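# Put the cover back onto the grey case

## Task

Set the cover back in place on top of the grey case. Anything already achieved must still hold at the finish, and neither hand may be holding anything at the end.

## Robot and tools

Robot: two arms on a table. left_arm has a left hand and its base is at (+0.002, +0.260, 0) m. right_arm has a right hand and its base is at (+0.031, -0.307, 0) m. The left hand is the mirror of the right. Arm names do not match image sides.

Scene frame: the origin is at table height, halfway between the nominal bases. +x points out over the table, +y toward left_arm, +z up. All positions, quaternions (wxyz) and offset axes use this frame.

Hand point: a point fixed to the palm, about 0.05 m in front of it and 0.15 m out from the wrist flange. Its +z runs along the straight fingers, +y out of the palm, and +x across the palm away from the thumb. On the left hand, +x points toward the thumb instead. Straight fingertips end 0.06 to 0.07 m beyond the point and sit about 0.06 m behind it along -y. A wrist bracket on the little-finger side can strike objects.

The row: every row has 28 numbers, all in [-1, 1], and both arms are always included. Order:
- left_arm: dx, dy, dz, rx, ry, rz, then little, ring, middle, index, thumb_bend, thumb_turn, force_limit, speed.
- right_arm: the same 14 numbers in the same order.

Pose numbers are offsets, not poses. They are measured from that arm's Hand target as it was when the action or move began, along the scene axes. 1.0 equals 0.6 m or 180 degrees. rx, ry, rz form one rotation vector, turning about the Hand target's position. Every row in an action counts from that same starting point. Sending the same offset again moves the arm further. Six zeros re-request the current Hand target.

Finger numbers are absolute targets.
- The four fingers and thumb_bend: +1 is straight/open, -1 is curled/closed.
- thumb_turn: +1 puts the thumb beside the palm, -1 puts it across, opposite the fingers.
- force_limit: from about 0 N at -1 to 10 N at +1 (15 N for the two thumb motors).
- speed: from nearly zero at -1 up to full at +0.48 and above.

Gripping: with thumb_turn at -1, an object roughly 0.035 to 0.065 m thick can be held; a handle can be as thin as about 0.025 m. For a gentle grip, close at speed -0.94 or lower. To leave a hand unchanged, repeat the last eight hand numbers you sent for it, not its readings. If you have sent none yet, use hand_measured plus hand_force_limit and hand_speed.

Tools:
- execute_actions(actions, cameras): actions is a list of actions. Each action holds up to 15 rows, one per 1/30 s step, and its last row is held to fill all 15. Each action lasts 0.5 s. Images are returned only for an empty list or when cameras is given: a list of names, ["all"], or [].
- move(target, speed, blend, blocking, cameras): target is one 28-number row, or up to 15 rows. Every row's offsets count from the same Hand targets. Paths are straight, and all arms finish together within a 10 s cap. speed is in m/s, from 0.002 to 4.3, default 0.25; turning is capped at twice that in rad/s. It can be one value or one per target. blend is in metres and rounds corners; 0 means stop at each target. blocking=false returns after about 0.5 s while the move keeps running. The extra move: line reports done, off_target, moving, held or fault, plus limits=paced (pose was clipped) or limits=held (steps were withheld). A move does not avoid obstacles or the other arm.
- wait(seconds 0 to 10, cameras): holds the last commands and lets any running move continue.
- stop(cameras): brakes the running move to rest.
- zoom_image(camera, region [x0,y0,x1,y1] in pixels, at most 504x504): camera is one of cam_high, cam_low, cam_left_wrist or cam_right_wrist, and it must be in the latest images.
- show_instructions(): shows the reference pages.
- finished_scene(scene=1): ends the scene for good.

Cameras: cam_high and cam_low are 896x504. The two wrist cameras are 672x504 fisheye.

Results:
- end_effector_position (m) and end_effector_quat_wxyz, both in the scene frame.
- Hand target: the last commanded pose after clipping. Your next offsets start from it.
- hand_measured, hand_stopped_by and hand_load_n, each listing six values in motor order. hand_stopped_by is moving, target, force, stalled or fault. hand_load_n is positive when something pushes a finger open; a grip that has slipped shows as a load near 0.
- hand_force_limit and hand_speed.
- Joint positions, velocities and torques. Velocities may simply read 'within noise'.
- Step readings, after execute_actions calls only.
- MOTOR HOT or OVER-TEMPERATURE FAULT lines when motors overheat.

Behaviour:
- Commanded orientation is clipped to within 40 degrees of the measured one.
- Hands often stop 1 to 3 cm short of the target, sometimes 5 cm, usually low. That alone does not mean contact. Send the missing distance as a new offset.
- A blocked arm keeps pushing. To release it, command back past the hand point.
- Locked fingers hold until pushed harder than at least 15 N.
- To squeeze harder, raise force_limit and also send a target more closed than hand_measured.
- To loosen, send a target more open than hand_measured.

Avoid:
- dropping the cover, or releasing it while it is still moving;
- anything falling off the table or being left off it;
- fast or hard contact with the case, the table or the camera stand;
- the arms touching or squeezing each other;
- excessive load on the fingers;
- paths that pass close to an arm's own base;
- holding an arm stretched out or loaded for long, since overheating can make it drop.

Finish with both hands open and the cover resting still on the case.

Each tool is called after "Call:" by a JSON object that holds its "api" and its "payload", one argument or row to a line.

Reference images:

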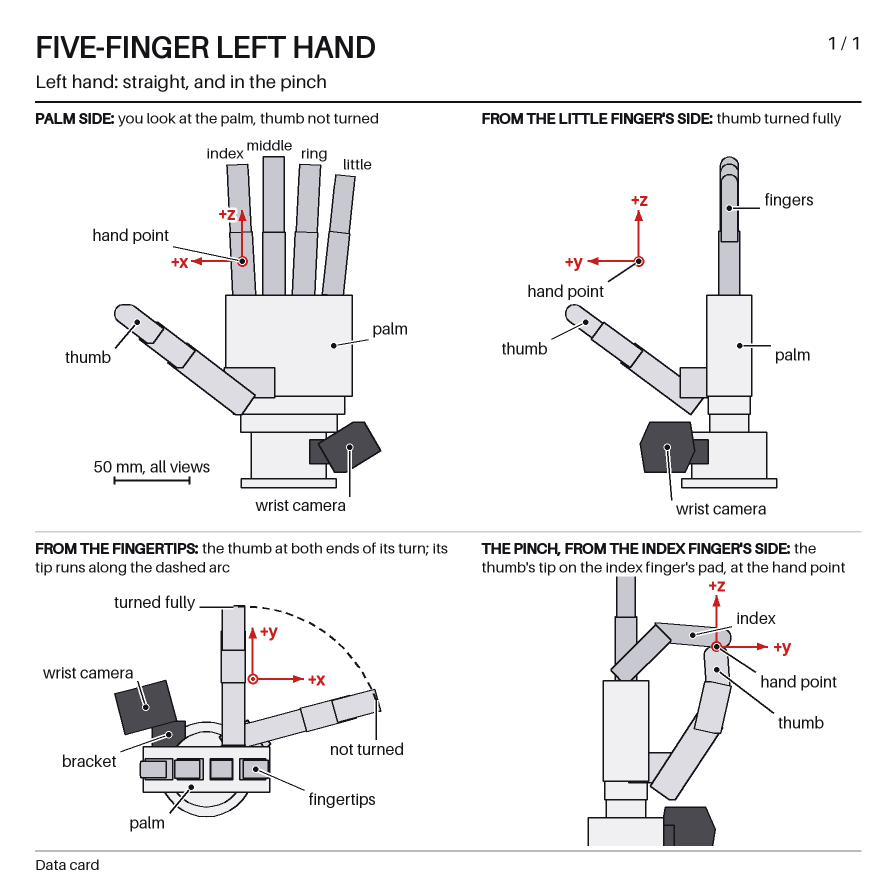

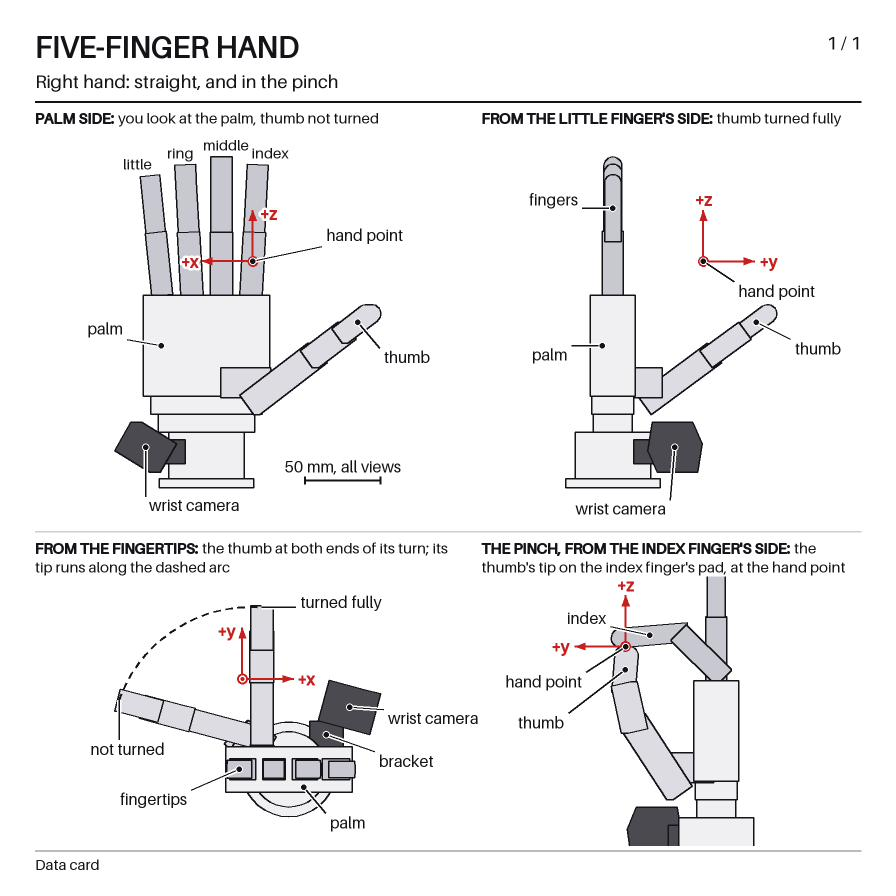

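## Session

Call:
{"api": "execute_actions", "payload": {
  "actions": []
}}

Scene clock: 0.00 s.
left_arm: end_effector_position=(+0.4109, +0.4034, +0.2425) hand_measured=(+1.000, +1.000, +1.000, +1.000, +1.000, +1.000) hand_load_n=(+0.0, +0.0, +0.0, +0.0, +0.0, -0.5) hand_stopped_by=(target, target, target, target, target, target) hand_force_limit=0.00 hand_speed=-0.80 end_effector_quat_wxyz=(+0.754, -0.592, +0.280, -0.047) | right_arm: end_effector_position=(+0.0760, -0.1785, +0.2275) hand_measured=(+1.000, +1.000, +1.000, +1.000, +1.000, +1.000) hand_load_n=(+0.0, +0.0, +0.0, +0.0, +0.0, +0.0) hand_stopped_by=(target, target, target, target, target, target) hand_force_limit=0.00 hand_speed=-0.80 end_effector_quat_wxyz=(-0.076, +0.981, -0.122, +0.131)
Joint positions: left_arm=[-0.098 1.207 0.485 1.071 -1.141 0.7] | right_arm=[1.369 0.69 0.901 -1.605 0.249 0.021]
Joint velocities: within noise
Joint torques (N m): no reading
Heat: left arm: hottest waist 35 °C; right arm: hottest waist 35 °C.
Hand target: left_arm +0.4164, +0.4029, +0.2533; +0.757, -0.592, +0.270, -0.056 | right_arm +0.0771, -0.1731, +0.2372; -0.089, +0.979, -0.124, +0.133

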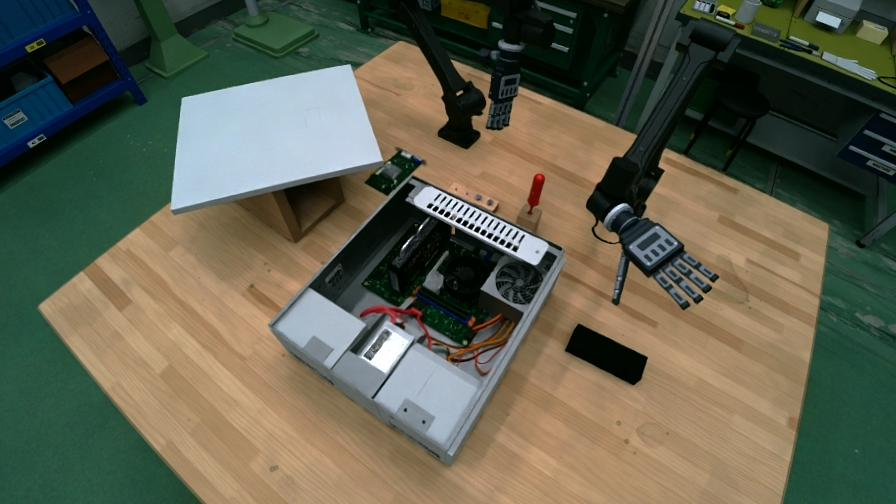

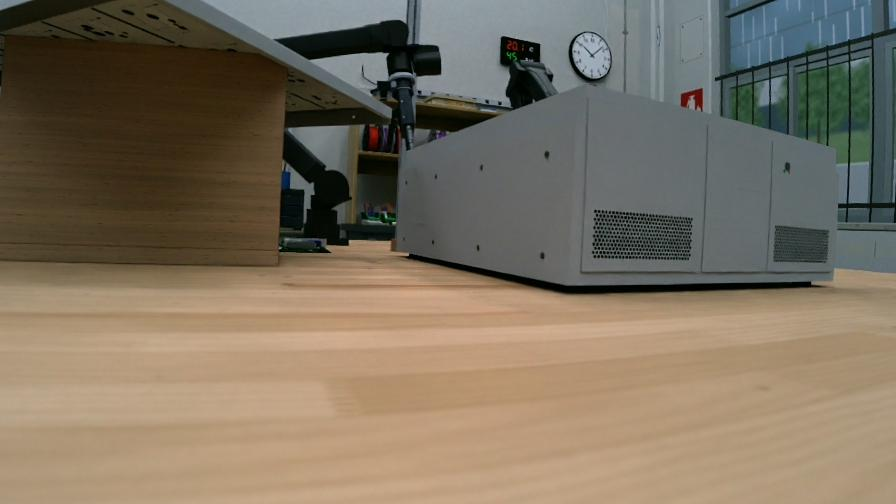

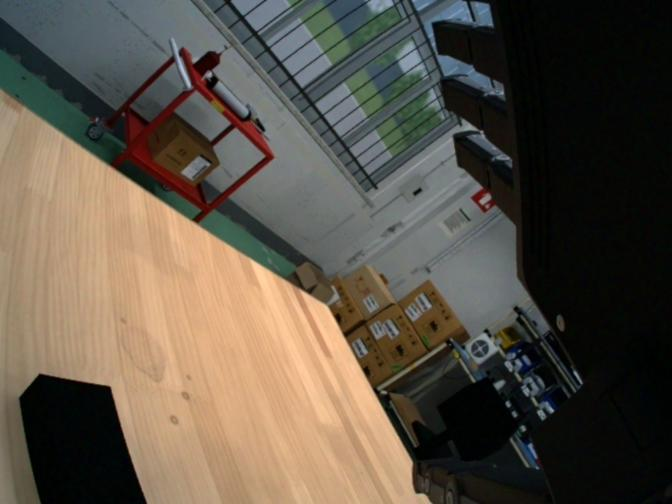

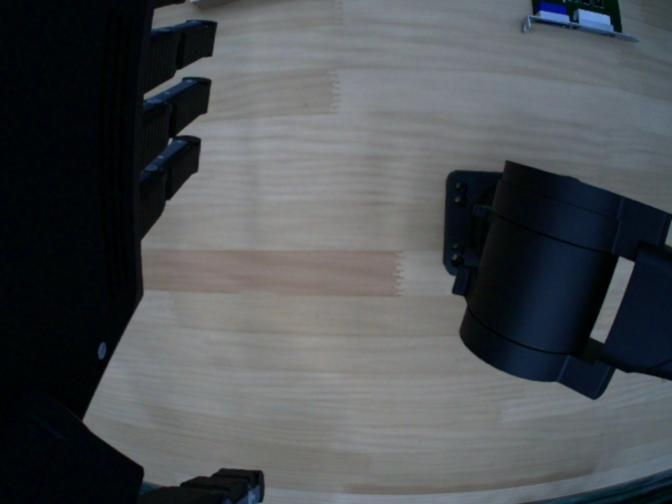

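Call:
{"api": "zoom_image", "payload": {
  "camera": "cam_high",
  "region": [150, 40, 450, 250]
}}

Call:
{"api": "zoom_image", "payload": {
  "camera": "cam_high",
  "region": [250, 150, 650, 480]
}}

Call:
{"api": "zoom_image", "payload": {
  "camera": "cam_low",
  "region": [0, 0, 450, 300]
}}

Call:
{"api": "zoom_image", "payload": {
  "camera": "cam_low",
  "region": [380, 60, 860, 320]
}}

Scaled by 1.680 from the camera's 896x504 image, which has a finer 1280x720 frame.

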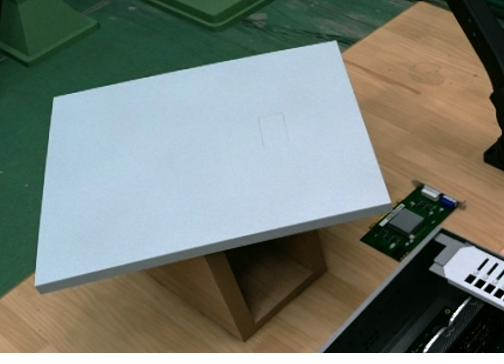

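Scaled by 1.260 from the camera's 896x504 image, which has a finer 1280x720 frame.

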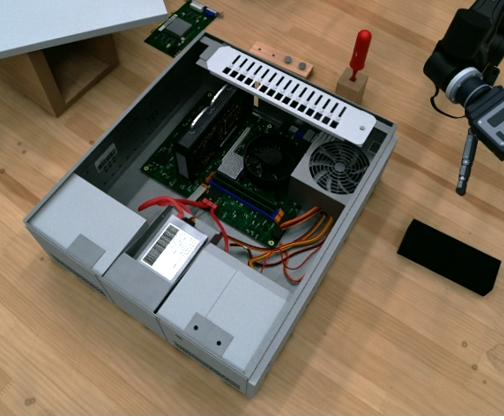

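Scaled by 1.120 from the camera's 896x504 image, which has a finer 1280x720 frame.

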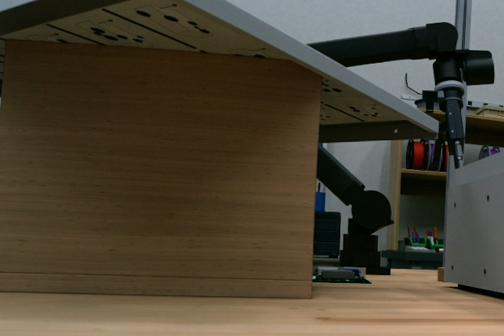

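Scaled by 1.050 from the camera's 896x504 image, which has a finer 1280x720 frame.

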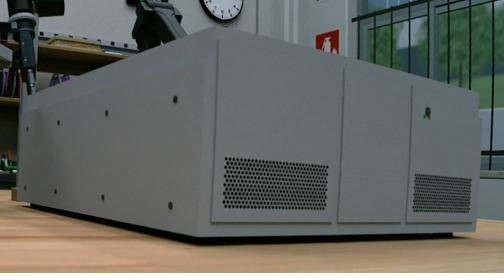

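Call:
{"api": "zoom_image", "payload": {
  "camera": "cam_low",
  "region": [0, 0, 220, 130]
}}

Call:
{"api": "zoom_image", "payload": {
  "camera": "cam_low",
  "region": [200, 0, 440, 150]
}}

Call:
{"api": "zoom_image", "payload": {
  "camera": "cam_high",
  "region": [150, 50, 290, 230]
}}

Call:
{"api": "zoom_image", "payload": {
  "camera": "cam_high",
  "region": [280, 50, 460, 250]
}}

Scaled by 2.291 from the camera's 896x504 image, which has a finer 1280x720 frame.

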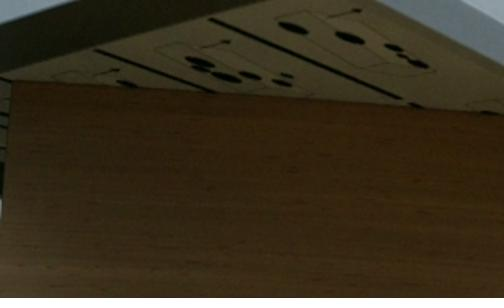

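Scaled by 2.100 from the camera's 896x504 image, which has a finer 1280x720 frame.

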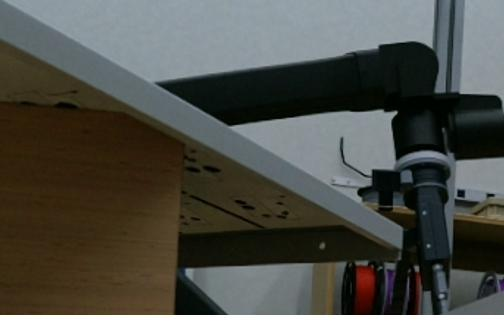

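Scaled by 2.800 from the camera's 896x504 image, which has a finer 1280x720 frame.

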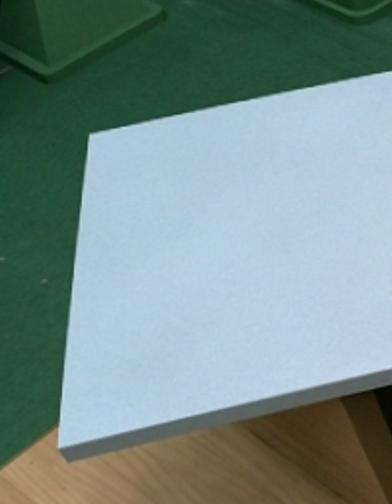

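Scaled by 2.520 from the camera's 896x504 image, which has a finer 1280x720 frame.

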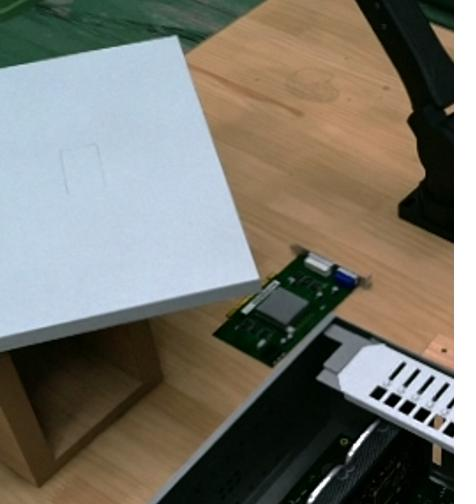

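Call:
{"api": "zoom_image", "payload": {
  "camera": "cam_high",
  "region": [250, 280, 350, 380]
}}

Call:
{"api": "zoom_image", "payload": {
  "camera": "cam_high",
  "region": [400, 400, 500, 480]
}}

Call:
{"api": "zoom_image", "payload": {
  "camera": "cam_high",
  "region": [500, 200, 600, 300]
}}

Call:
{"api": "zoom_image", "payload": {
  "camera": "cam_high",
  "region": [370, 150, 470, 250]
}}

Scaled by 5.040 from the camera's 896x504 image, which has a finer 1280x720 frame.

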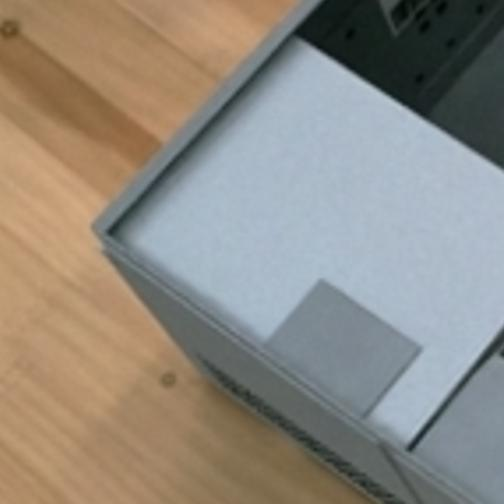

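Scaled by 5.040 from the camera's 896x504 image, which has a finer 1280x720 frame.

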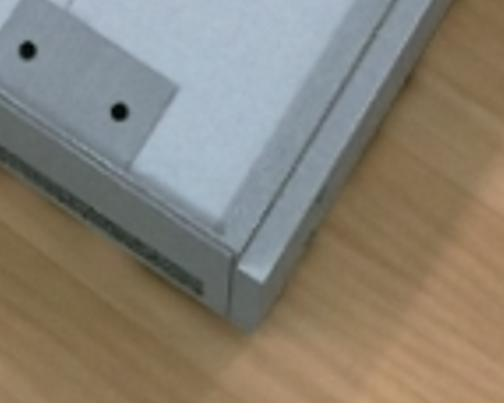

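Scaled by 5.040 from the camera's 896x504 image, which has a finer 1280x720 frame.

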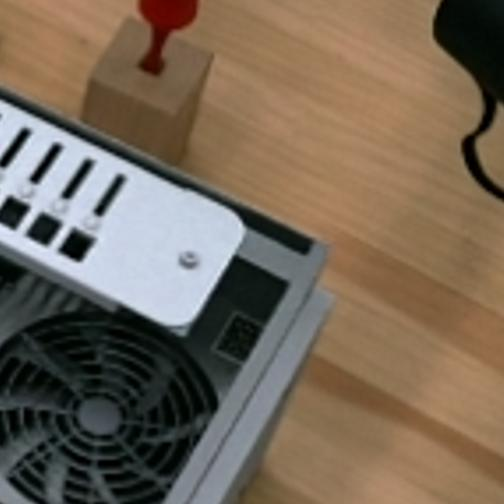

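Scaled by 5.040 from the camera's 896x504 image, which has a finer 1280x720 frame.

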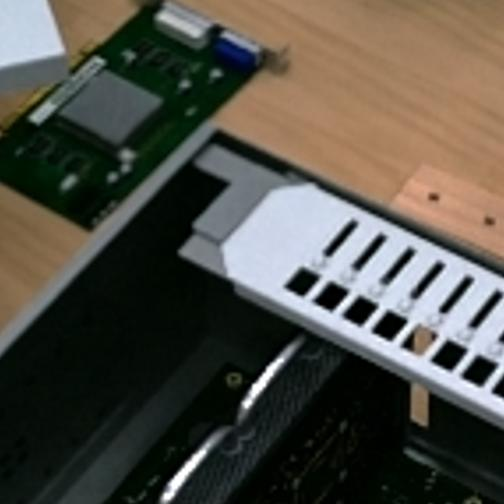

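Call:
{"api": "zoom_image", "payload": {
  "camera": "cam_high",
  "region": [530, 225, 590, 285]
}}

Call:
{"api": "zoom_image", "payload": {
  "camera": "cam_high",
  "region": [490, 280, 570, 360]
}}

Call:
{"api": "zoom_image", "payload": {
  "camera": "cam_high",
  "region": [430, 420, 490, 480]
}}

Call:
{"api": "zoom_image", "payload": {
  "camera": "cam_high",
  "region": [390, 160, 450, 220]
}}

Call:
{"api": "zoom_image", "payload": {
  "camera": "cam_high",
  "region": [255, 300, 315, 360]
}}

Scaled by 8.400 from the camera's 896x504 image, which has a finer 1280x720 frame.

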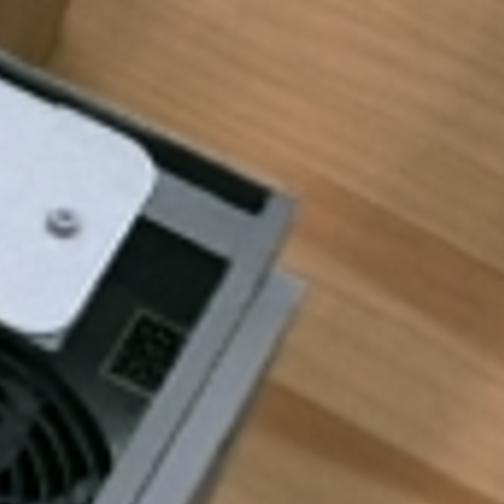

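Scaled by 6.300 from the camera's 896x504 image, which has a finer 1280x720 frame.

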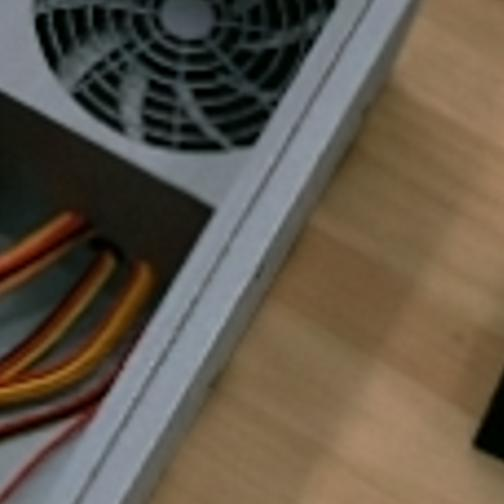

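Scaled by 8.400 from the camera's 896x504 image, which has a finer 1280x720 frame.

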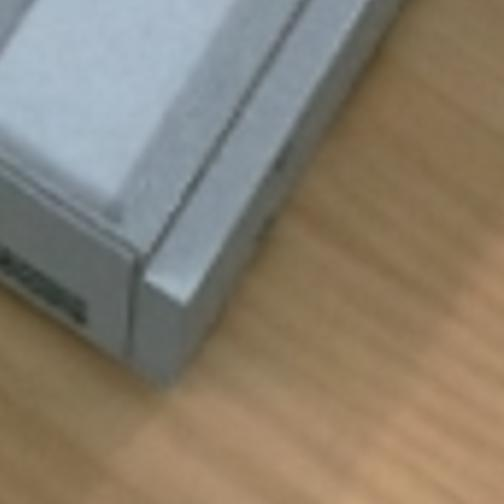

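Scaled by 8.400 from the camera's 896x504 image, which has a finer 1280x720 frame.

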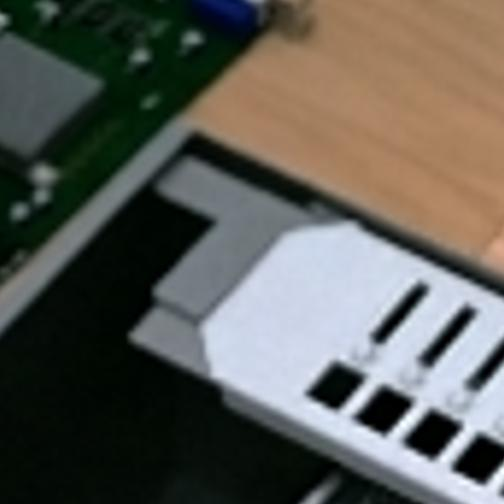

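Scaled by 8.400 from the camera's 896x504 image, which has a finer 1280x720 frame.

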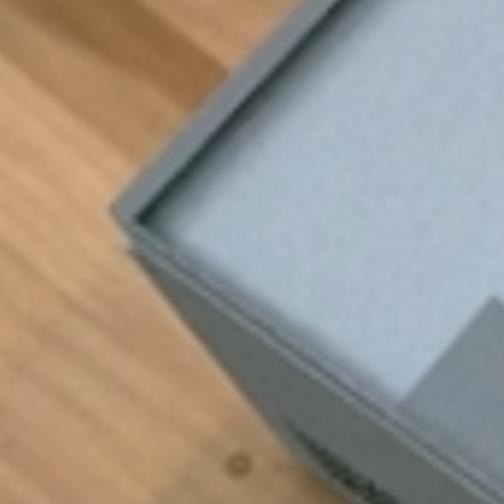

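Call:
{"api": "zoom_image", "payload": {
  "camera": "cam_low",
  "region": [540, 70, 640, 150]
}}

Call:
{"api": "zoom_image", "payload": {
  "camera": "cam_low",
  "region": [390, 100, 490, 190]
}}

Call:
{"api": "zoom_image", "payload": {
  "camera": "cam_low",
  "region": [760, 120, 860, 220]
}}

Call:
{"api": "zoom_image", "payload": {
  "camera": "cam_low",
  "region": [760, 200, 880, 300]
}}

Scaled by 5.040 from the camera's 896x504 image, which has a finer 1280x720 frame.

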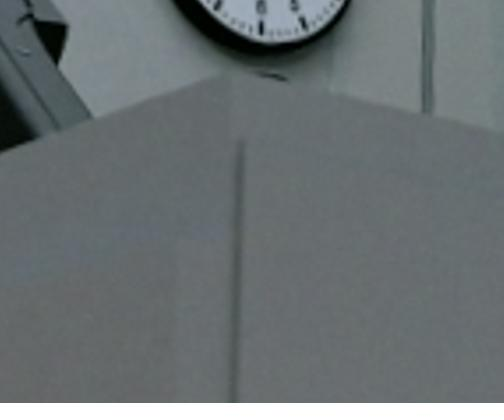

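Scaled by 5.040 from the camera's 896x504 image, which has a finer 1280x720 frame.

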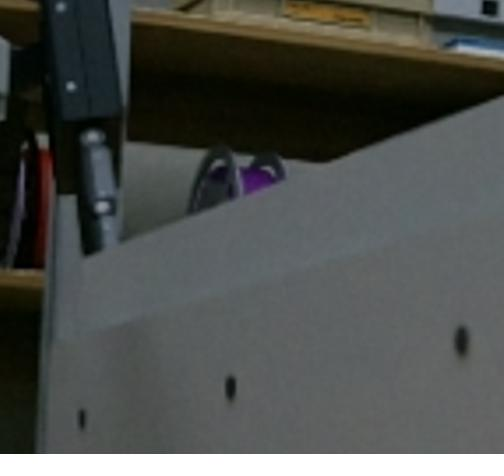

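Scaled by 5.040 from the camera's 896x504 image, which has a finer 1280x720 frame.

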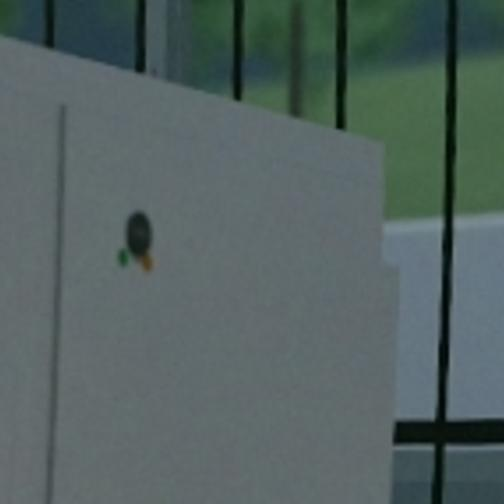

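Scaled by 4.200 from the camera's 896x504 image, which has a finer 1280x720 frame.

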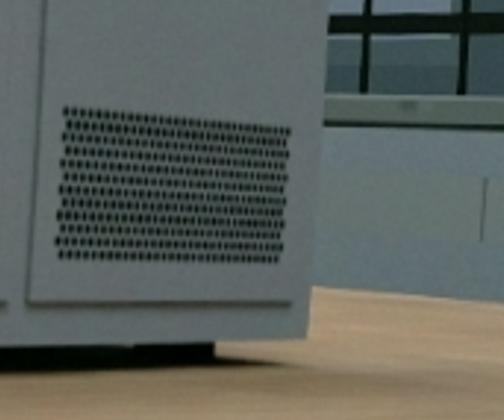

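Call:
{"api": "move", "payload": {
  "target": [
    [0,0,0,0,0,0,1,1,1,1,1,1,0,-0.8,0.2715,-0.0115,0.3047,0.041,0.0107,-0.2565,1,1,1,1,1,1,0,-0.8],
    [0,0,0,0,0,0,1,1,1,1,1,1,0,-0.8,0.3048,-0.3115,0.4047,0.0852,0.0222,-0.5343,1,1,1,1,1,1,0,-0.8]
  ],
  "speed": 0.3,
  "blend": 0.05,
  "cameras": ["cam_right_wrist", "cam_high"]
}}

Scene clock: 1243.03 s.
left_arm: end_effector_position=(+0.4109, +0.4034, +0.2425) hand_measured=(+1.000, +1.000, +1.000, +1.000, +1.000, +1.000) hand_load_n=(+0.0, +0.0, +0.0, +0.0, +0.0, +0.0) hand_stopped_by=(target, target, target, target, target, target) hand_force_limit=0.00 hand_speed=-0.80 end_effector_quat_wxyz=(+0.754, -0.592, +0.280, -0.047) | right_arm: end_effector_position=(+0.2610, -0.3578, +0.4629) hand_measured=(+1.000, +1.000, +1.000, +1.000, +1.000, +1.000) hand_load_n=(+0.0, -0.5, +0.0, +0.0, -0.5, +0.5) hand_stopped_by=(target, target, target, target, target, target) hand_force_limit=0.00 hand_speed=-0.80 end_effector_quat_wxyz=(+0.179, -0.539, +0.788, -0.238)
Joint positions: left_arm=[-0.098 1.207 0.485 1.071 -1.141 0.7] | right_arm=[-0.364 0.899 1.605 -1.674 -0.023 0.01]
Joint torques (N m): left_arm=[-0.09 -7 7.62 1.42 0.13 -0.12] | right_arm=[-1.2 -0.67 12.45 1.03 -0.17 0.11]
Heat: left arm: hottest elbow 48 °C; right arm: hottest elbow 46 °C.
Hand target: left_arm +0.4164, +0.4029, +0.2533; +0.757, -0.592, +0.270, -0.056 | right_arm +0.2600, -0.3600, +0.4798; +0.073, -0.547, +0.827, -0.109
Off the commanded pose: left_arm 0.012 m, 2 deg | right_arm 0.017 m, 20 deg.
joint sent to its limit (right arm) — joint 4 (wrist pitch), lower limit. The joint targets are off in orientation, not in position.
move: off_target (left_arm, right_arm)
camera_calibration:
cam_right_wrist: T_world_to_cam=[[-0.836309, 0.0957535, -0.539833, 0.501313], [-0.11885, 0.929554, 0.349004, 0.204528], [0.535222, 0.356034, -0.766014, 0.457602], [0, 0, 0, 1]] pos_world=[0.198643, -0.401044, 0.549773]
Images, in order (width x height): cam_high 896x504, cam_right_wrist 672x504.

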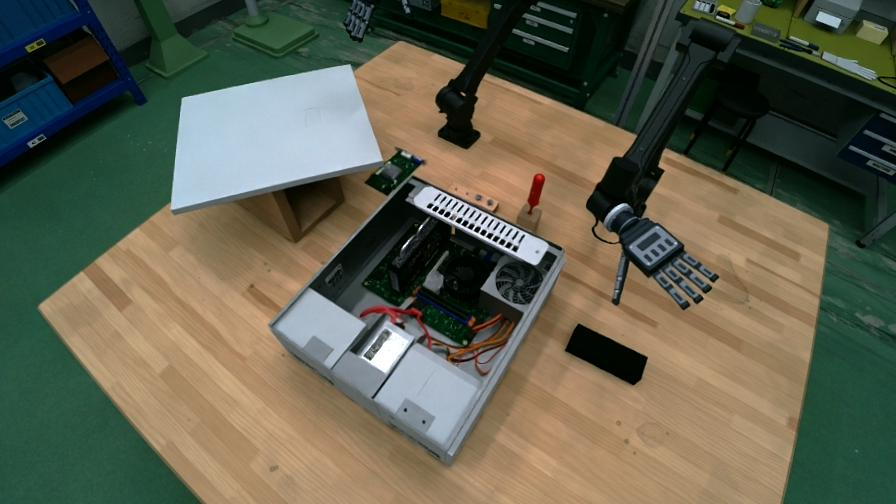

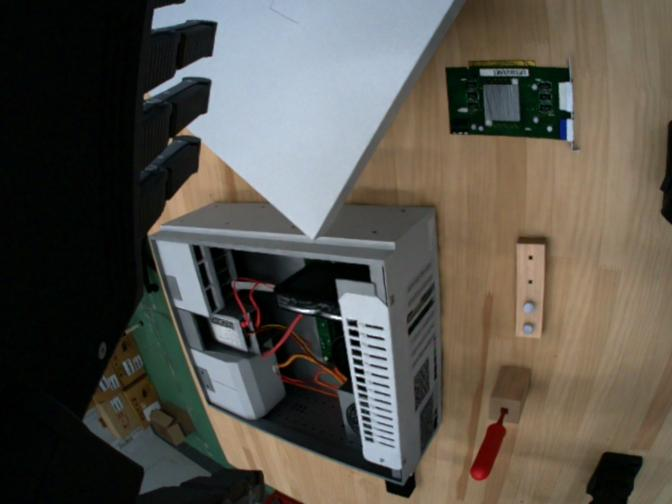

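Call:
{"api": "zoom_image", "payload": {
  "camera": "cam_right_wrist",
  "region": [140, 180, 460, 490]
}}

Call:
{"api": "zoom_image", "payload": {
  "camera": "cam_right_wrist",
  "region": [280, 0, 480, 250]
}}

Scaled by 1.575 from the camera's 672x504 image, which has a finer 960x720 frame.

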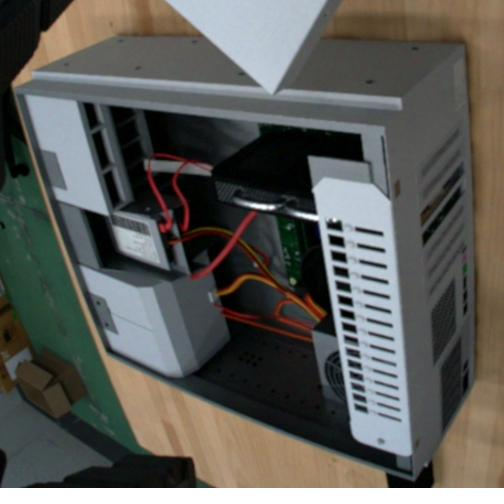

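Scaled by 2.016 from the camera's 672x504 image, which has a finer 960x720 frame.

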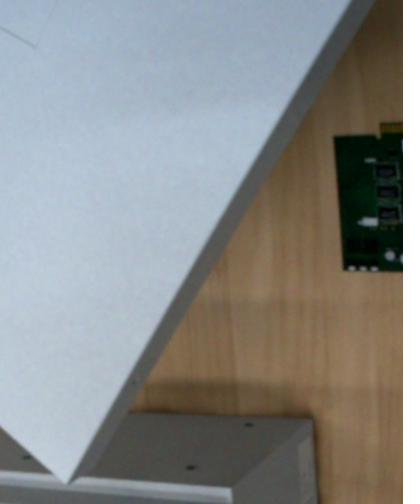

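Call:
{"api": "zoom_image", "payload": {
  "camera": "cam_right_wrist",
  "region": [140, 190, 300, 290]
}}

Call:
{"api": "zoom_image", "payload": {
  "camera": "cam_right_wrist",
  "region": [300, 190, 460, 300]
}}

Call:
{"api": "zoom_image", "payload": {
  "camera": "cam_right_wrist",
  "region": [320, 380, 460, 500]
}}

Scaled by 3.150 from the camera's 672x504 image, which has a finer 960x720 frame.

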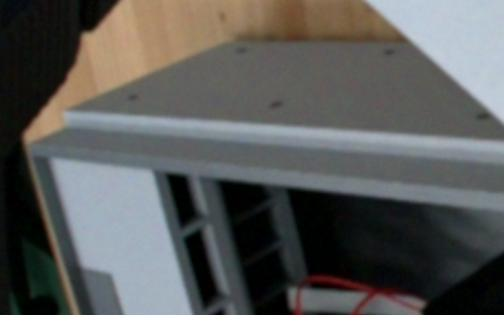

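Scaled by 3.150 from the camera's 672x504 image, which has a finer 960x720 frame.

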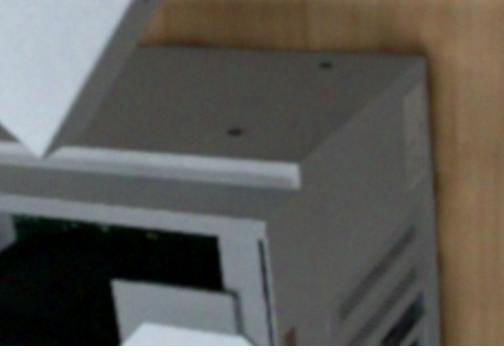

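Scaled by 3.600 from the camera's 672x504 image, which has a finer 960x720 frame.

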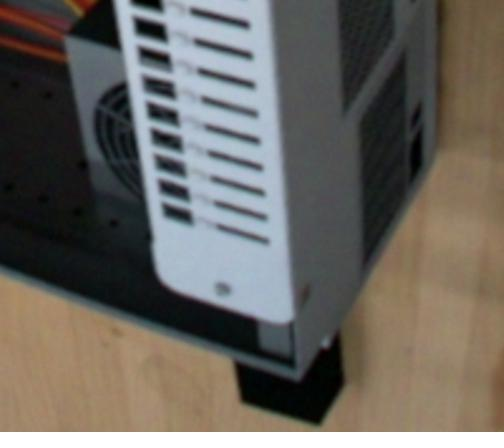

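Call:
{"api": "zoom_image", "payload": {
  "camera": "cam_high",
  "region": [160, 180, 220, 230]
}}

Call:
{"api": "zoom_image", "payload": {
  "camera": "cam_high",
  "region": [160, 80, 220, 130]
}}

Call:
{"api": "zoom_image", "payload": {
  "camera": "cam_high",
  "region": [320, 50, 380, 100]
}}

Call:
{"api": "zoom_image", "payload": {
  "camera": "cam_high",
  "region": [345, 135, 405, 185]
}}

Scaled by 8.400 from the camera's 896x504 image, which has a finer 1280x720 frame.

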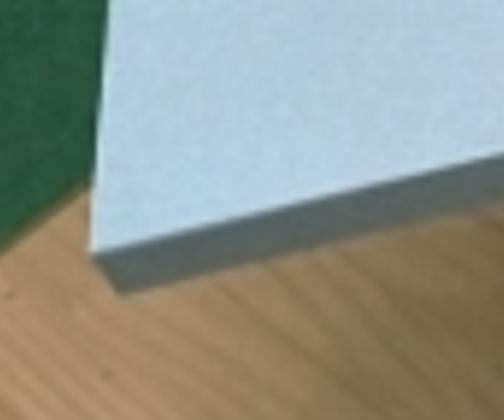

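Scaled by 8.400 from the camera's 896x504 image, which has a finer 1280x720 frame.

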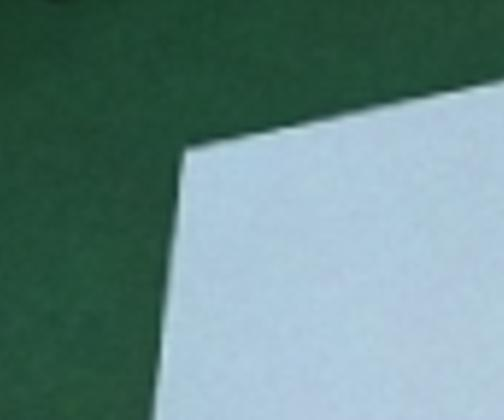

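Scaled by 8.400 from the camera's 896x504 image, which has a finer 1280x720 frame.

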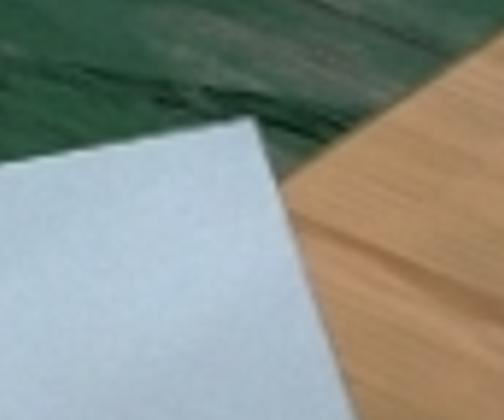

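Scaled by 8.400 from the camera's 896x504 image, which has a finer 1280x720 frame.

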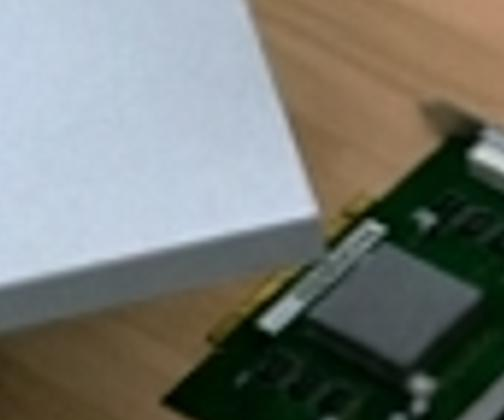

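Call:
{"api": "move", "payload": {
  "target": [
    [0,0,0,0,0,0,1,1,1,1,1,1,0,-0.8,-0.1667,-0.4,-0.0163,0.0416,-0.047,-0.1606,1,1,1,1,1,-1,0,0],
    [0,0,0,0,0,0,1,1,1,1,1,1,0,-0.8,-0.15,-0.6167,-0.1663,0.0902,-0.1017,-0.348,1,1,1,1,1,-1,0,0],
    [0,0,0,0,0,0,1,1,1,1,1,1,0,-0.8,0.0617,-0.7,-0.2997,0.1387,-0.1565,-0.5354,1,1,1,1,1,-1,0,0]
  ],
  "speed": 0.25,
  "blend": 0.06,
  "cameras": ["cam_right_wrist", "cam_high"]
}}

Scene clock: 1418.17 s.
left_arm: end_effector_position=(+0.4109, +0.4034, +0.2425) hand_measured=(+1.000, +1.000, +1.000, +1.000, +1.000, +1.000) hand_load_n=(+0.0, +0.0, +0.0, +0.0, +0.0, +0.0) hand_stopped_by=(target, target, target, target, target, target) hand_force_limit=0.00 hand_speed=-0.80 end_effector_quat_wxyz=(+0.754, -0.592, +0.280, -0.047) | right_arm: end_effector_position=(+0.2903, -0.7808, +0.2874) hand_measured=(+1.000, +1.000, +1.000, +1.000, +1.000, -1.000) hand_load_n=(+0.0, +0.0, +0.5, +0.0, +0.0, +0.0) hand_stopped_by=(target, target, target, target, target, target) hand_force_limit=0.00 hand_speed=0.00 end_effector_quat_wxyz=(+0.236, +0.305, +0.920, -0.068)
Joint positions: left_arm=[-0.098 1.207 0.485 1.071 -1.141 0.7] | right_arm=[-1.297 1.493 1.486 -1.172 -0.311 0.974]
Joint torques (N m): left_arm=[-0.85 -7.47 7.72 1.32 0.15 -0.12] | right_arm=[0.67 -14.27 10.48 1.76 -0.22 0.15]
Heat: left arm: hottest elbow 48 °C; right arm: hottest elbow 48 °C.
Hand target: left_arm +0.4164, +0.4029, +0.2533; +0.757, -0.592, +0.270, -0.056 | right_arm +0.2973, -0.7800, +0.3001; +0.246, +0.302, +0.917, -0.081
Off the commanded pose: left_arm 0.012 m, 2 deg | right_arm 0.014 m, 2 deg.
move: off_target (left_arm, right_arm)
camera_calibration:
cam_right_wrist: T_world_to_cam=[[0.415236, 0.907317, -0.0659852, 0.605803], [0.487568, -0.160726, 0.858163, -0.511134], [0.768021, -0.388513, -0.509118, -0.264746], [0, 0, 0, 1]] pos_world=[0.200992, -0.734666, 0.343823]
Images, in order (width x height): cam_high 896x504, cam_right_wrist 672x504.

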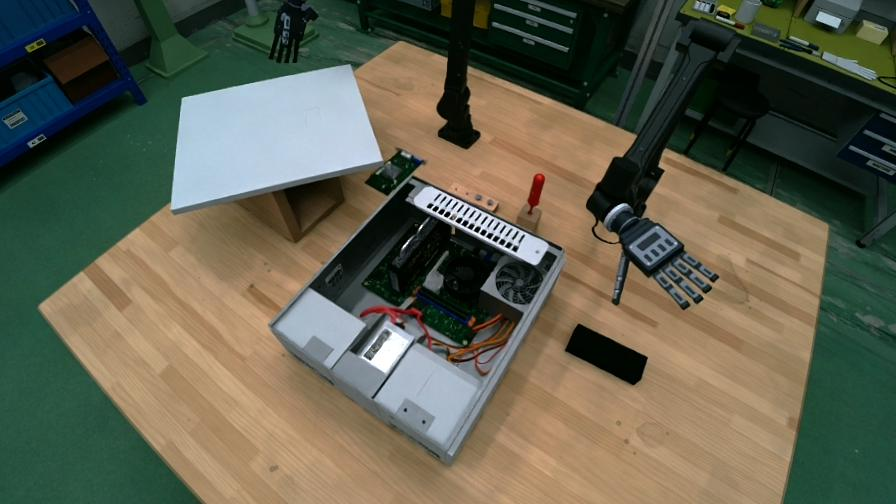

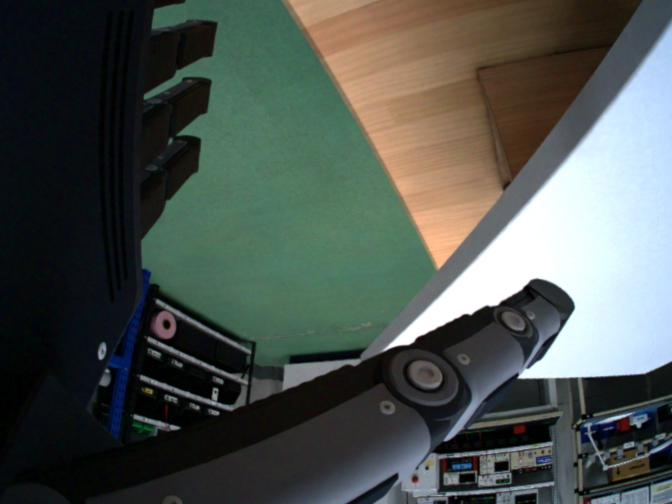

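Call:
{"api": "move", "payload": {
  "target": [0,0,0,0,0,0,1,1,1,1,1,1,0,-0.8,0.3578,-0.1733,-0.0702,0,0,0,1,1,1,1,1,-1,0,0],
  "speed": 0.2,
  "cameras": ["cam_right_wrist", "cam_high"]
}}

Scene clock: 1444.60 s.
left_arm: end_effector_position=(+0.4109, +0.4034, +0.2425) hand_measured=(+1.000, +1.000, +1.000, +1.000, +1.000, +1.000) hand_load_n=(+0.0, +0.0, +0.0, +0.0, +0.0, +0.0) hand_stopped_by=(target, target, target, target, target, target) hand_force_limit=0.00 hand_speed=-0.80 end_effector_quat_wxyz=(+0.754, -0.592, +0.280, -0.047) | right_arm: end_effector_position=(+0.5013, -0.8777, +0.2408) hand_measured=(+1.000, +1.000, +1.000, +1.000, +1.000, -1.000) hand_load_n=(+0.0, +0.0, +0.0, +0.0, +0.0, +0.0) hand_stopped_by=(target, target, target, target, target, target) hand_force_limit=0.00 hand_speed=0.00 end_effector_quat_wxyz=(+0.235, +0.302, +0.921, -0.073)
Joint positions: left_arm=[-0.098 1.207 0.485 1.071 -1.141 0.7] | right_arm=[-1.016 1.963 1.984 -1.129 -0.187 1.229]
Joint torques (N m): left_arm=[-0.79 -7.47 7.69 1.37 0.16 -0.09] | right_arm=[0.44 -19.14 15.05 0.76 -0.11 0.14]
Heat: left arm: hottest elbow 48 °C; right arm: hottest elbow 46 °C.
Hand target: left_arm +0.4164, +0.4029, +0.2533; +0.757, -0.592, +0.270, -0.056 | right_arm +0.5118, -0.8840, +0.2579; +0.246, +0.302, +0.917, -0.081
Off the commanded pose: left_arm 0.012 m, 2 deg | right_arm 0.021 m, 2 deg.
move: off_target (left_arm, right_arm)
camera_calibration:
cam_right_wrist: T_world_to_cam=[[0.410834, 0.908344, -0.0782708, 0.609052], [0.493049, -0.149144, 0.857122, -0.581928], [0.766889, -0.390726, -0.509131, -0.489498], [0, 0, 0, 1]] pos_world=[0.412091, -0.831279, 0.297236]
Images, in order (width x height): cam_high 896x504, cam_right_wrist 672x504.

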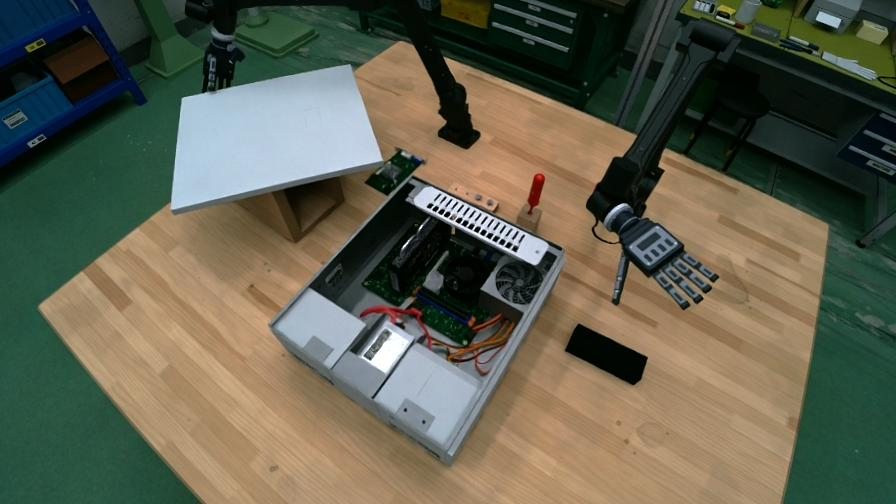

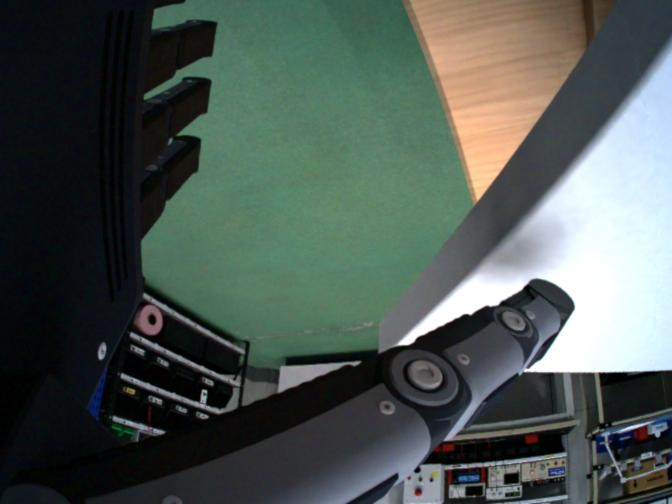

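Call:
{"api": "zoom_image", "payload": {
  "camera": "cam_right_wrist",
  "region": [340, 240, 500, 360]
}}

Call:
{"api": "zoom_image", "payload": {
  "camera": "cam_right_wrist",
  "region": [440, 0, 672, 230]
}}

Scaled by 3.150 from the camera's 672x504 image, which has a finer 960x720 frame.

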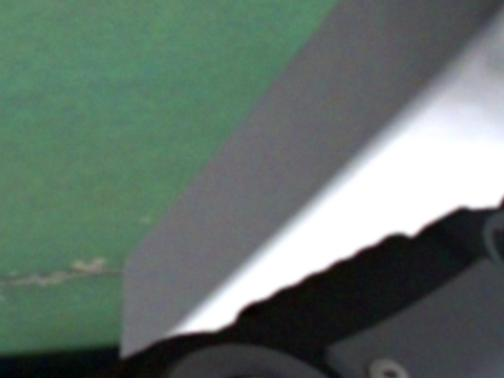

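Scaled by 2.172 from the camera's 672x504 image, which has a finer 960x720 frame.

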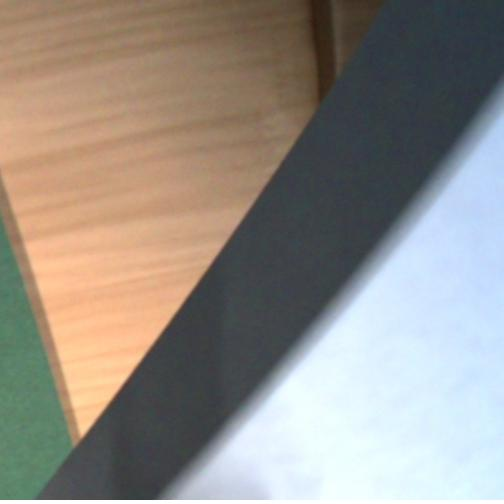

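Call:
{"api": "move", "payload": {
  "target": [0,0,0,0,0,0,1,1,1,1,1,1,0,-0.8,0.0467,0.0642,0,0,0,0,1,1,1,1,1,-1,0,0],
  "speed": 0.1,
  "cameras": ["cam_right_wrist"]
}}

Scene clock: 1581.97 s.
left_arm: end_effector_position=(+0.4109, +0.4034, +0.2425) hand_measured=(+1.000, +1.000, +1.000, +1.000, +1.000, +1.000) hand_load_n=(+0.0, +0.0, +0.0, +0.0, +0.0, +0.0) hand_stopped_by=(target, target, target, target, target, target) hand_force_limit=0.00 hand_speed=-0.80 end_effector_quat_wxyz=(+0.754, -0.592, +0.280, -0.047) | right_arm: end_effector_position=(+0.5354, -0.8451, +0.2369) hand_measured=(+1.000, +1.000, +1.000, +1.000, +1.000, -1.000) hand_load_n=(+0.0, +0.0, +0.0, +0.0, +0.0, +0.0) hand_stopped_by=(target, target, target, target, target, target) hand_force_limit=0.00 hand_speed=0.00 end_effector_quat_wxyz=(+0.228, +0.301, +0.923, -0.069)
Joint positions: left_arm=[-0.098 1.207 0.485 1.071 -1.141 0.7] | right_arm=[-0.944 1.946 1.953 -1.119 -0.154 1.29]
Joint torques (N m): left_arm=[-0.44 -7.06 7.64 1.47 0.15 -0.1] | right_arm=[0.15 -22.01 10.63 1.98 -0.09 0.13]
Heat: left arm: hottest elbow 49 °C; right arm: hottest elbow 49 °C.
Hand target: left_arm +0.4164, +0.4029, +0.2533; +0.757, -0.592, +0.270, -0.056 | right_arm +0.5398, -0.8455, +0.2579; +0.246, +0.302, +0.917, -0.081
Off the commanded pose: left_arm 0.012 m, 2 deg | right_arm 0.021 m, 2 deg.
move: off_target (left_arm, right_arm)
camera_calibration:
cam_right_wrist: T_world_to_cam=[[0.406426, 0.910774, -0.0728577, 0.568304], [0.502839, -0.156383, 0.850116, -0.6002], [0.76287, -0.382145, -0.521531, -0.492557], [0, 0, 0, 1]] pos_world=[0.446588, -0.799686, 0.294761]
Images, in order (width x height): cam_right_wrist 672x504.

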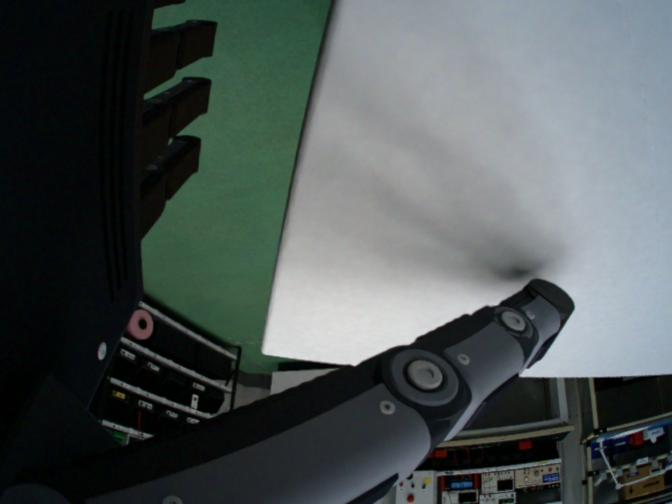

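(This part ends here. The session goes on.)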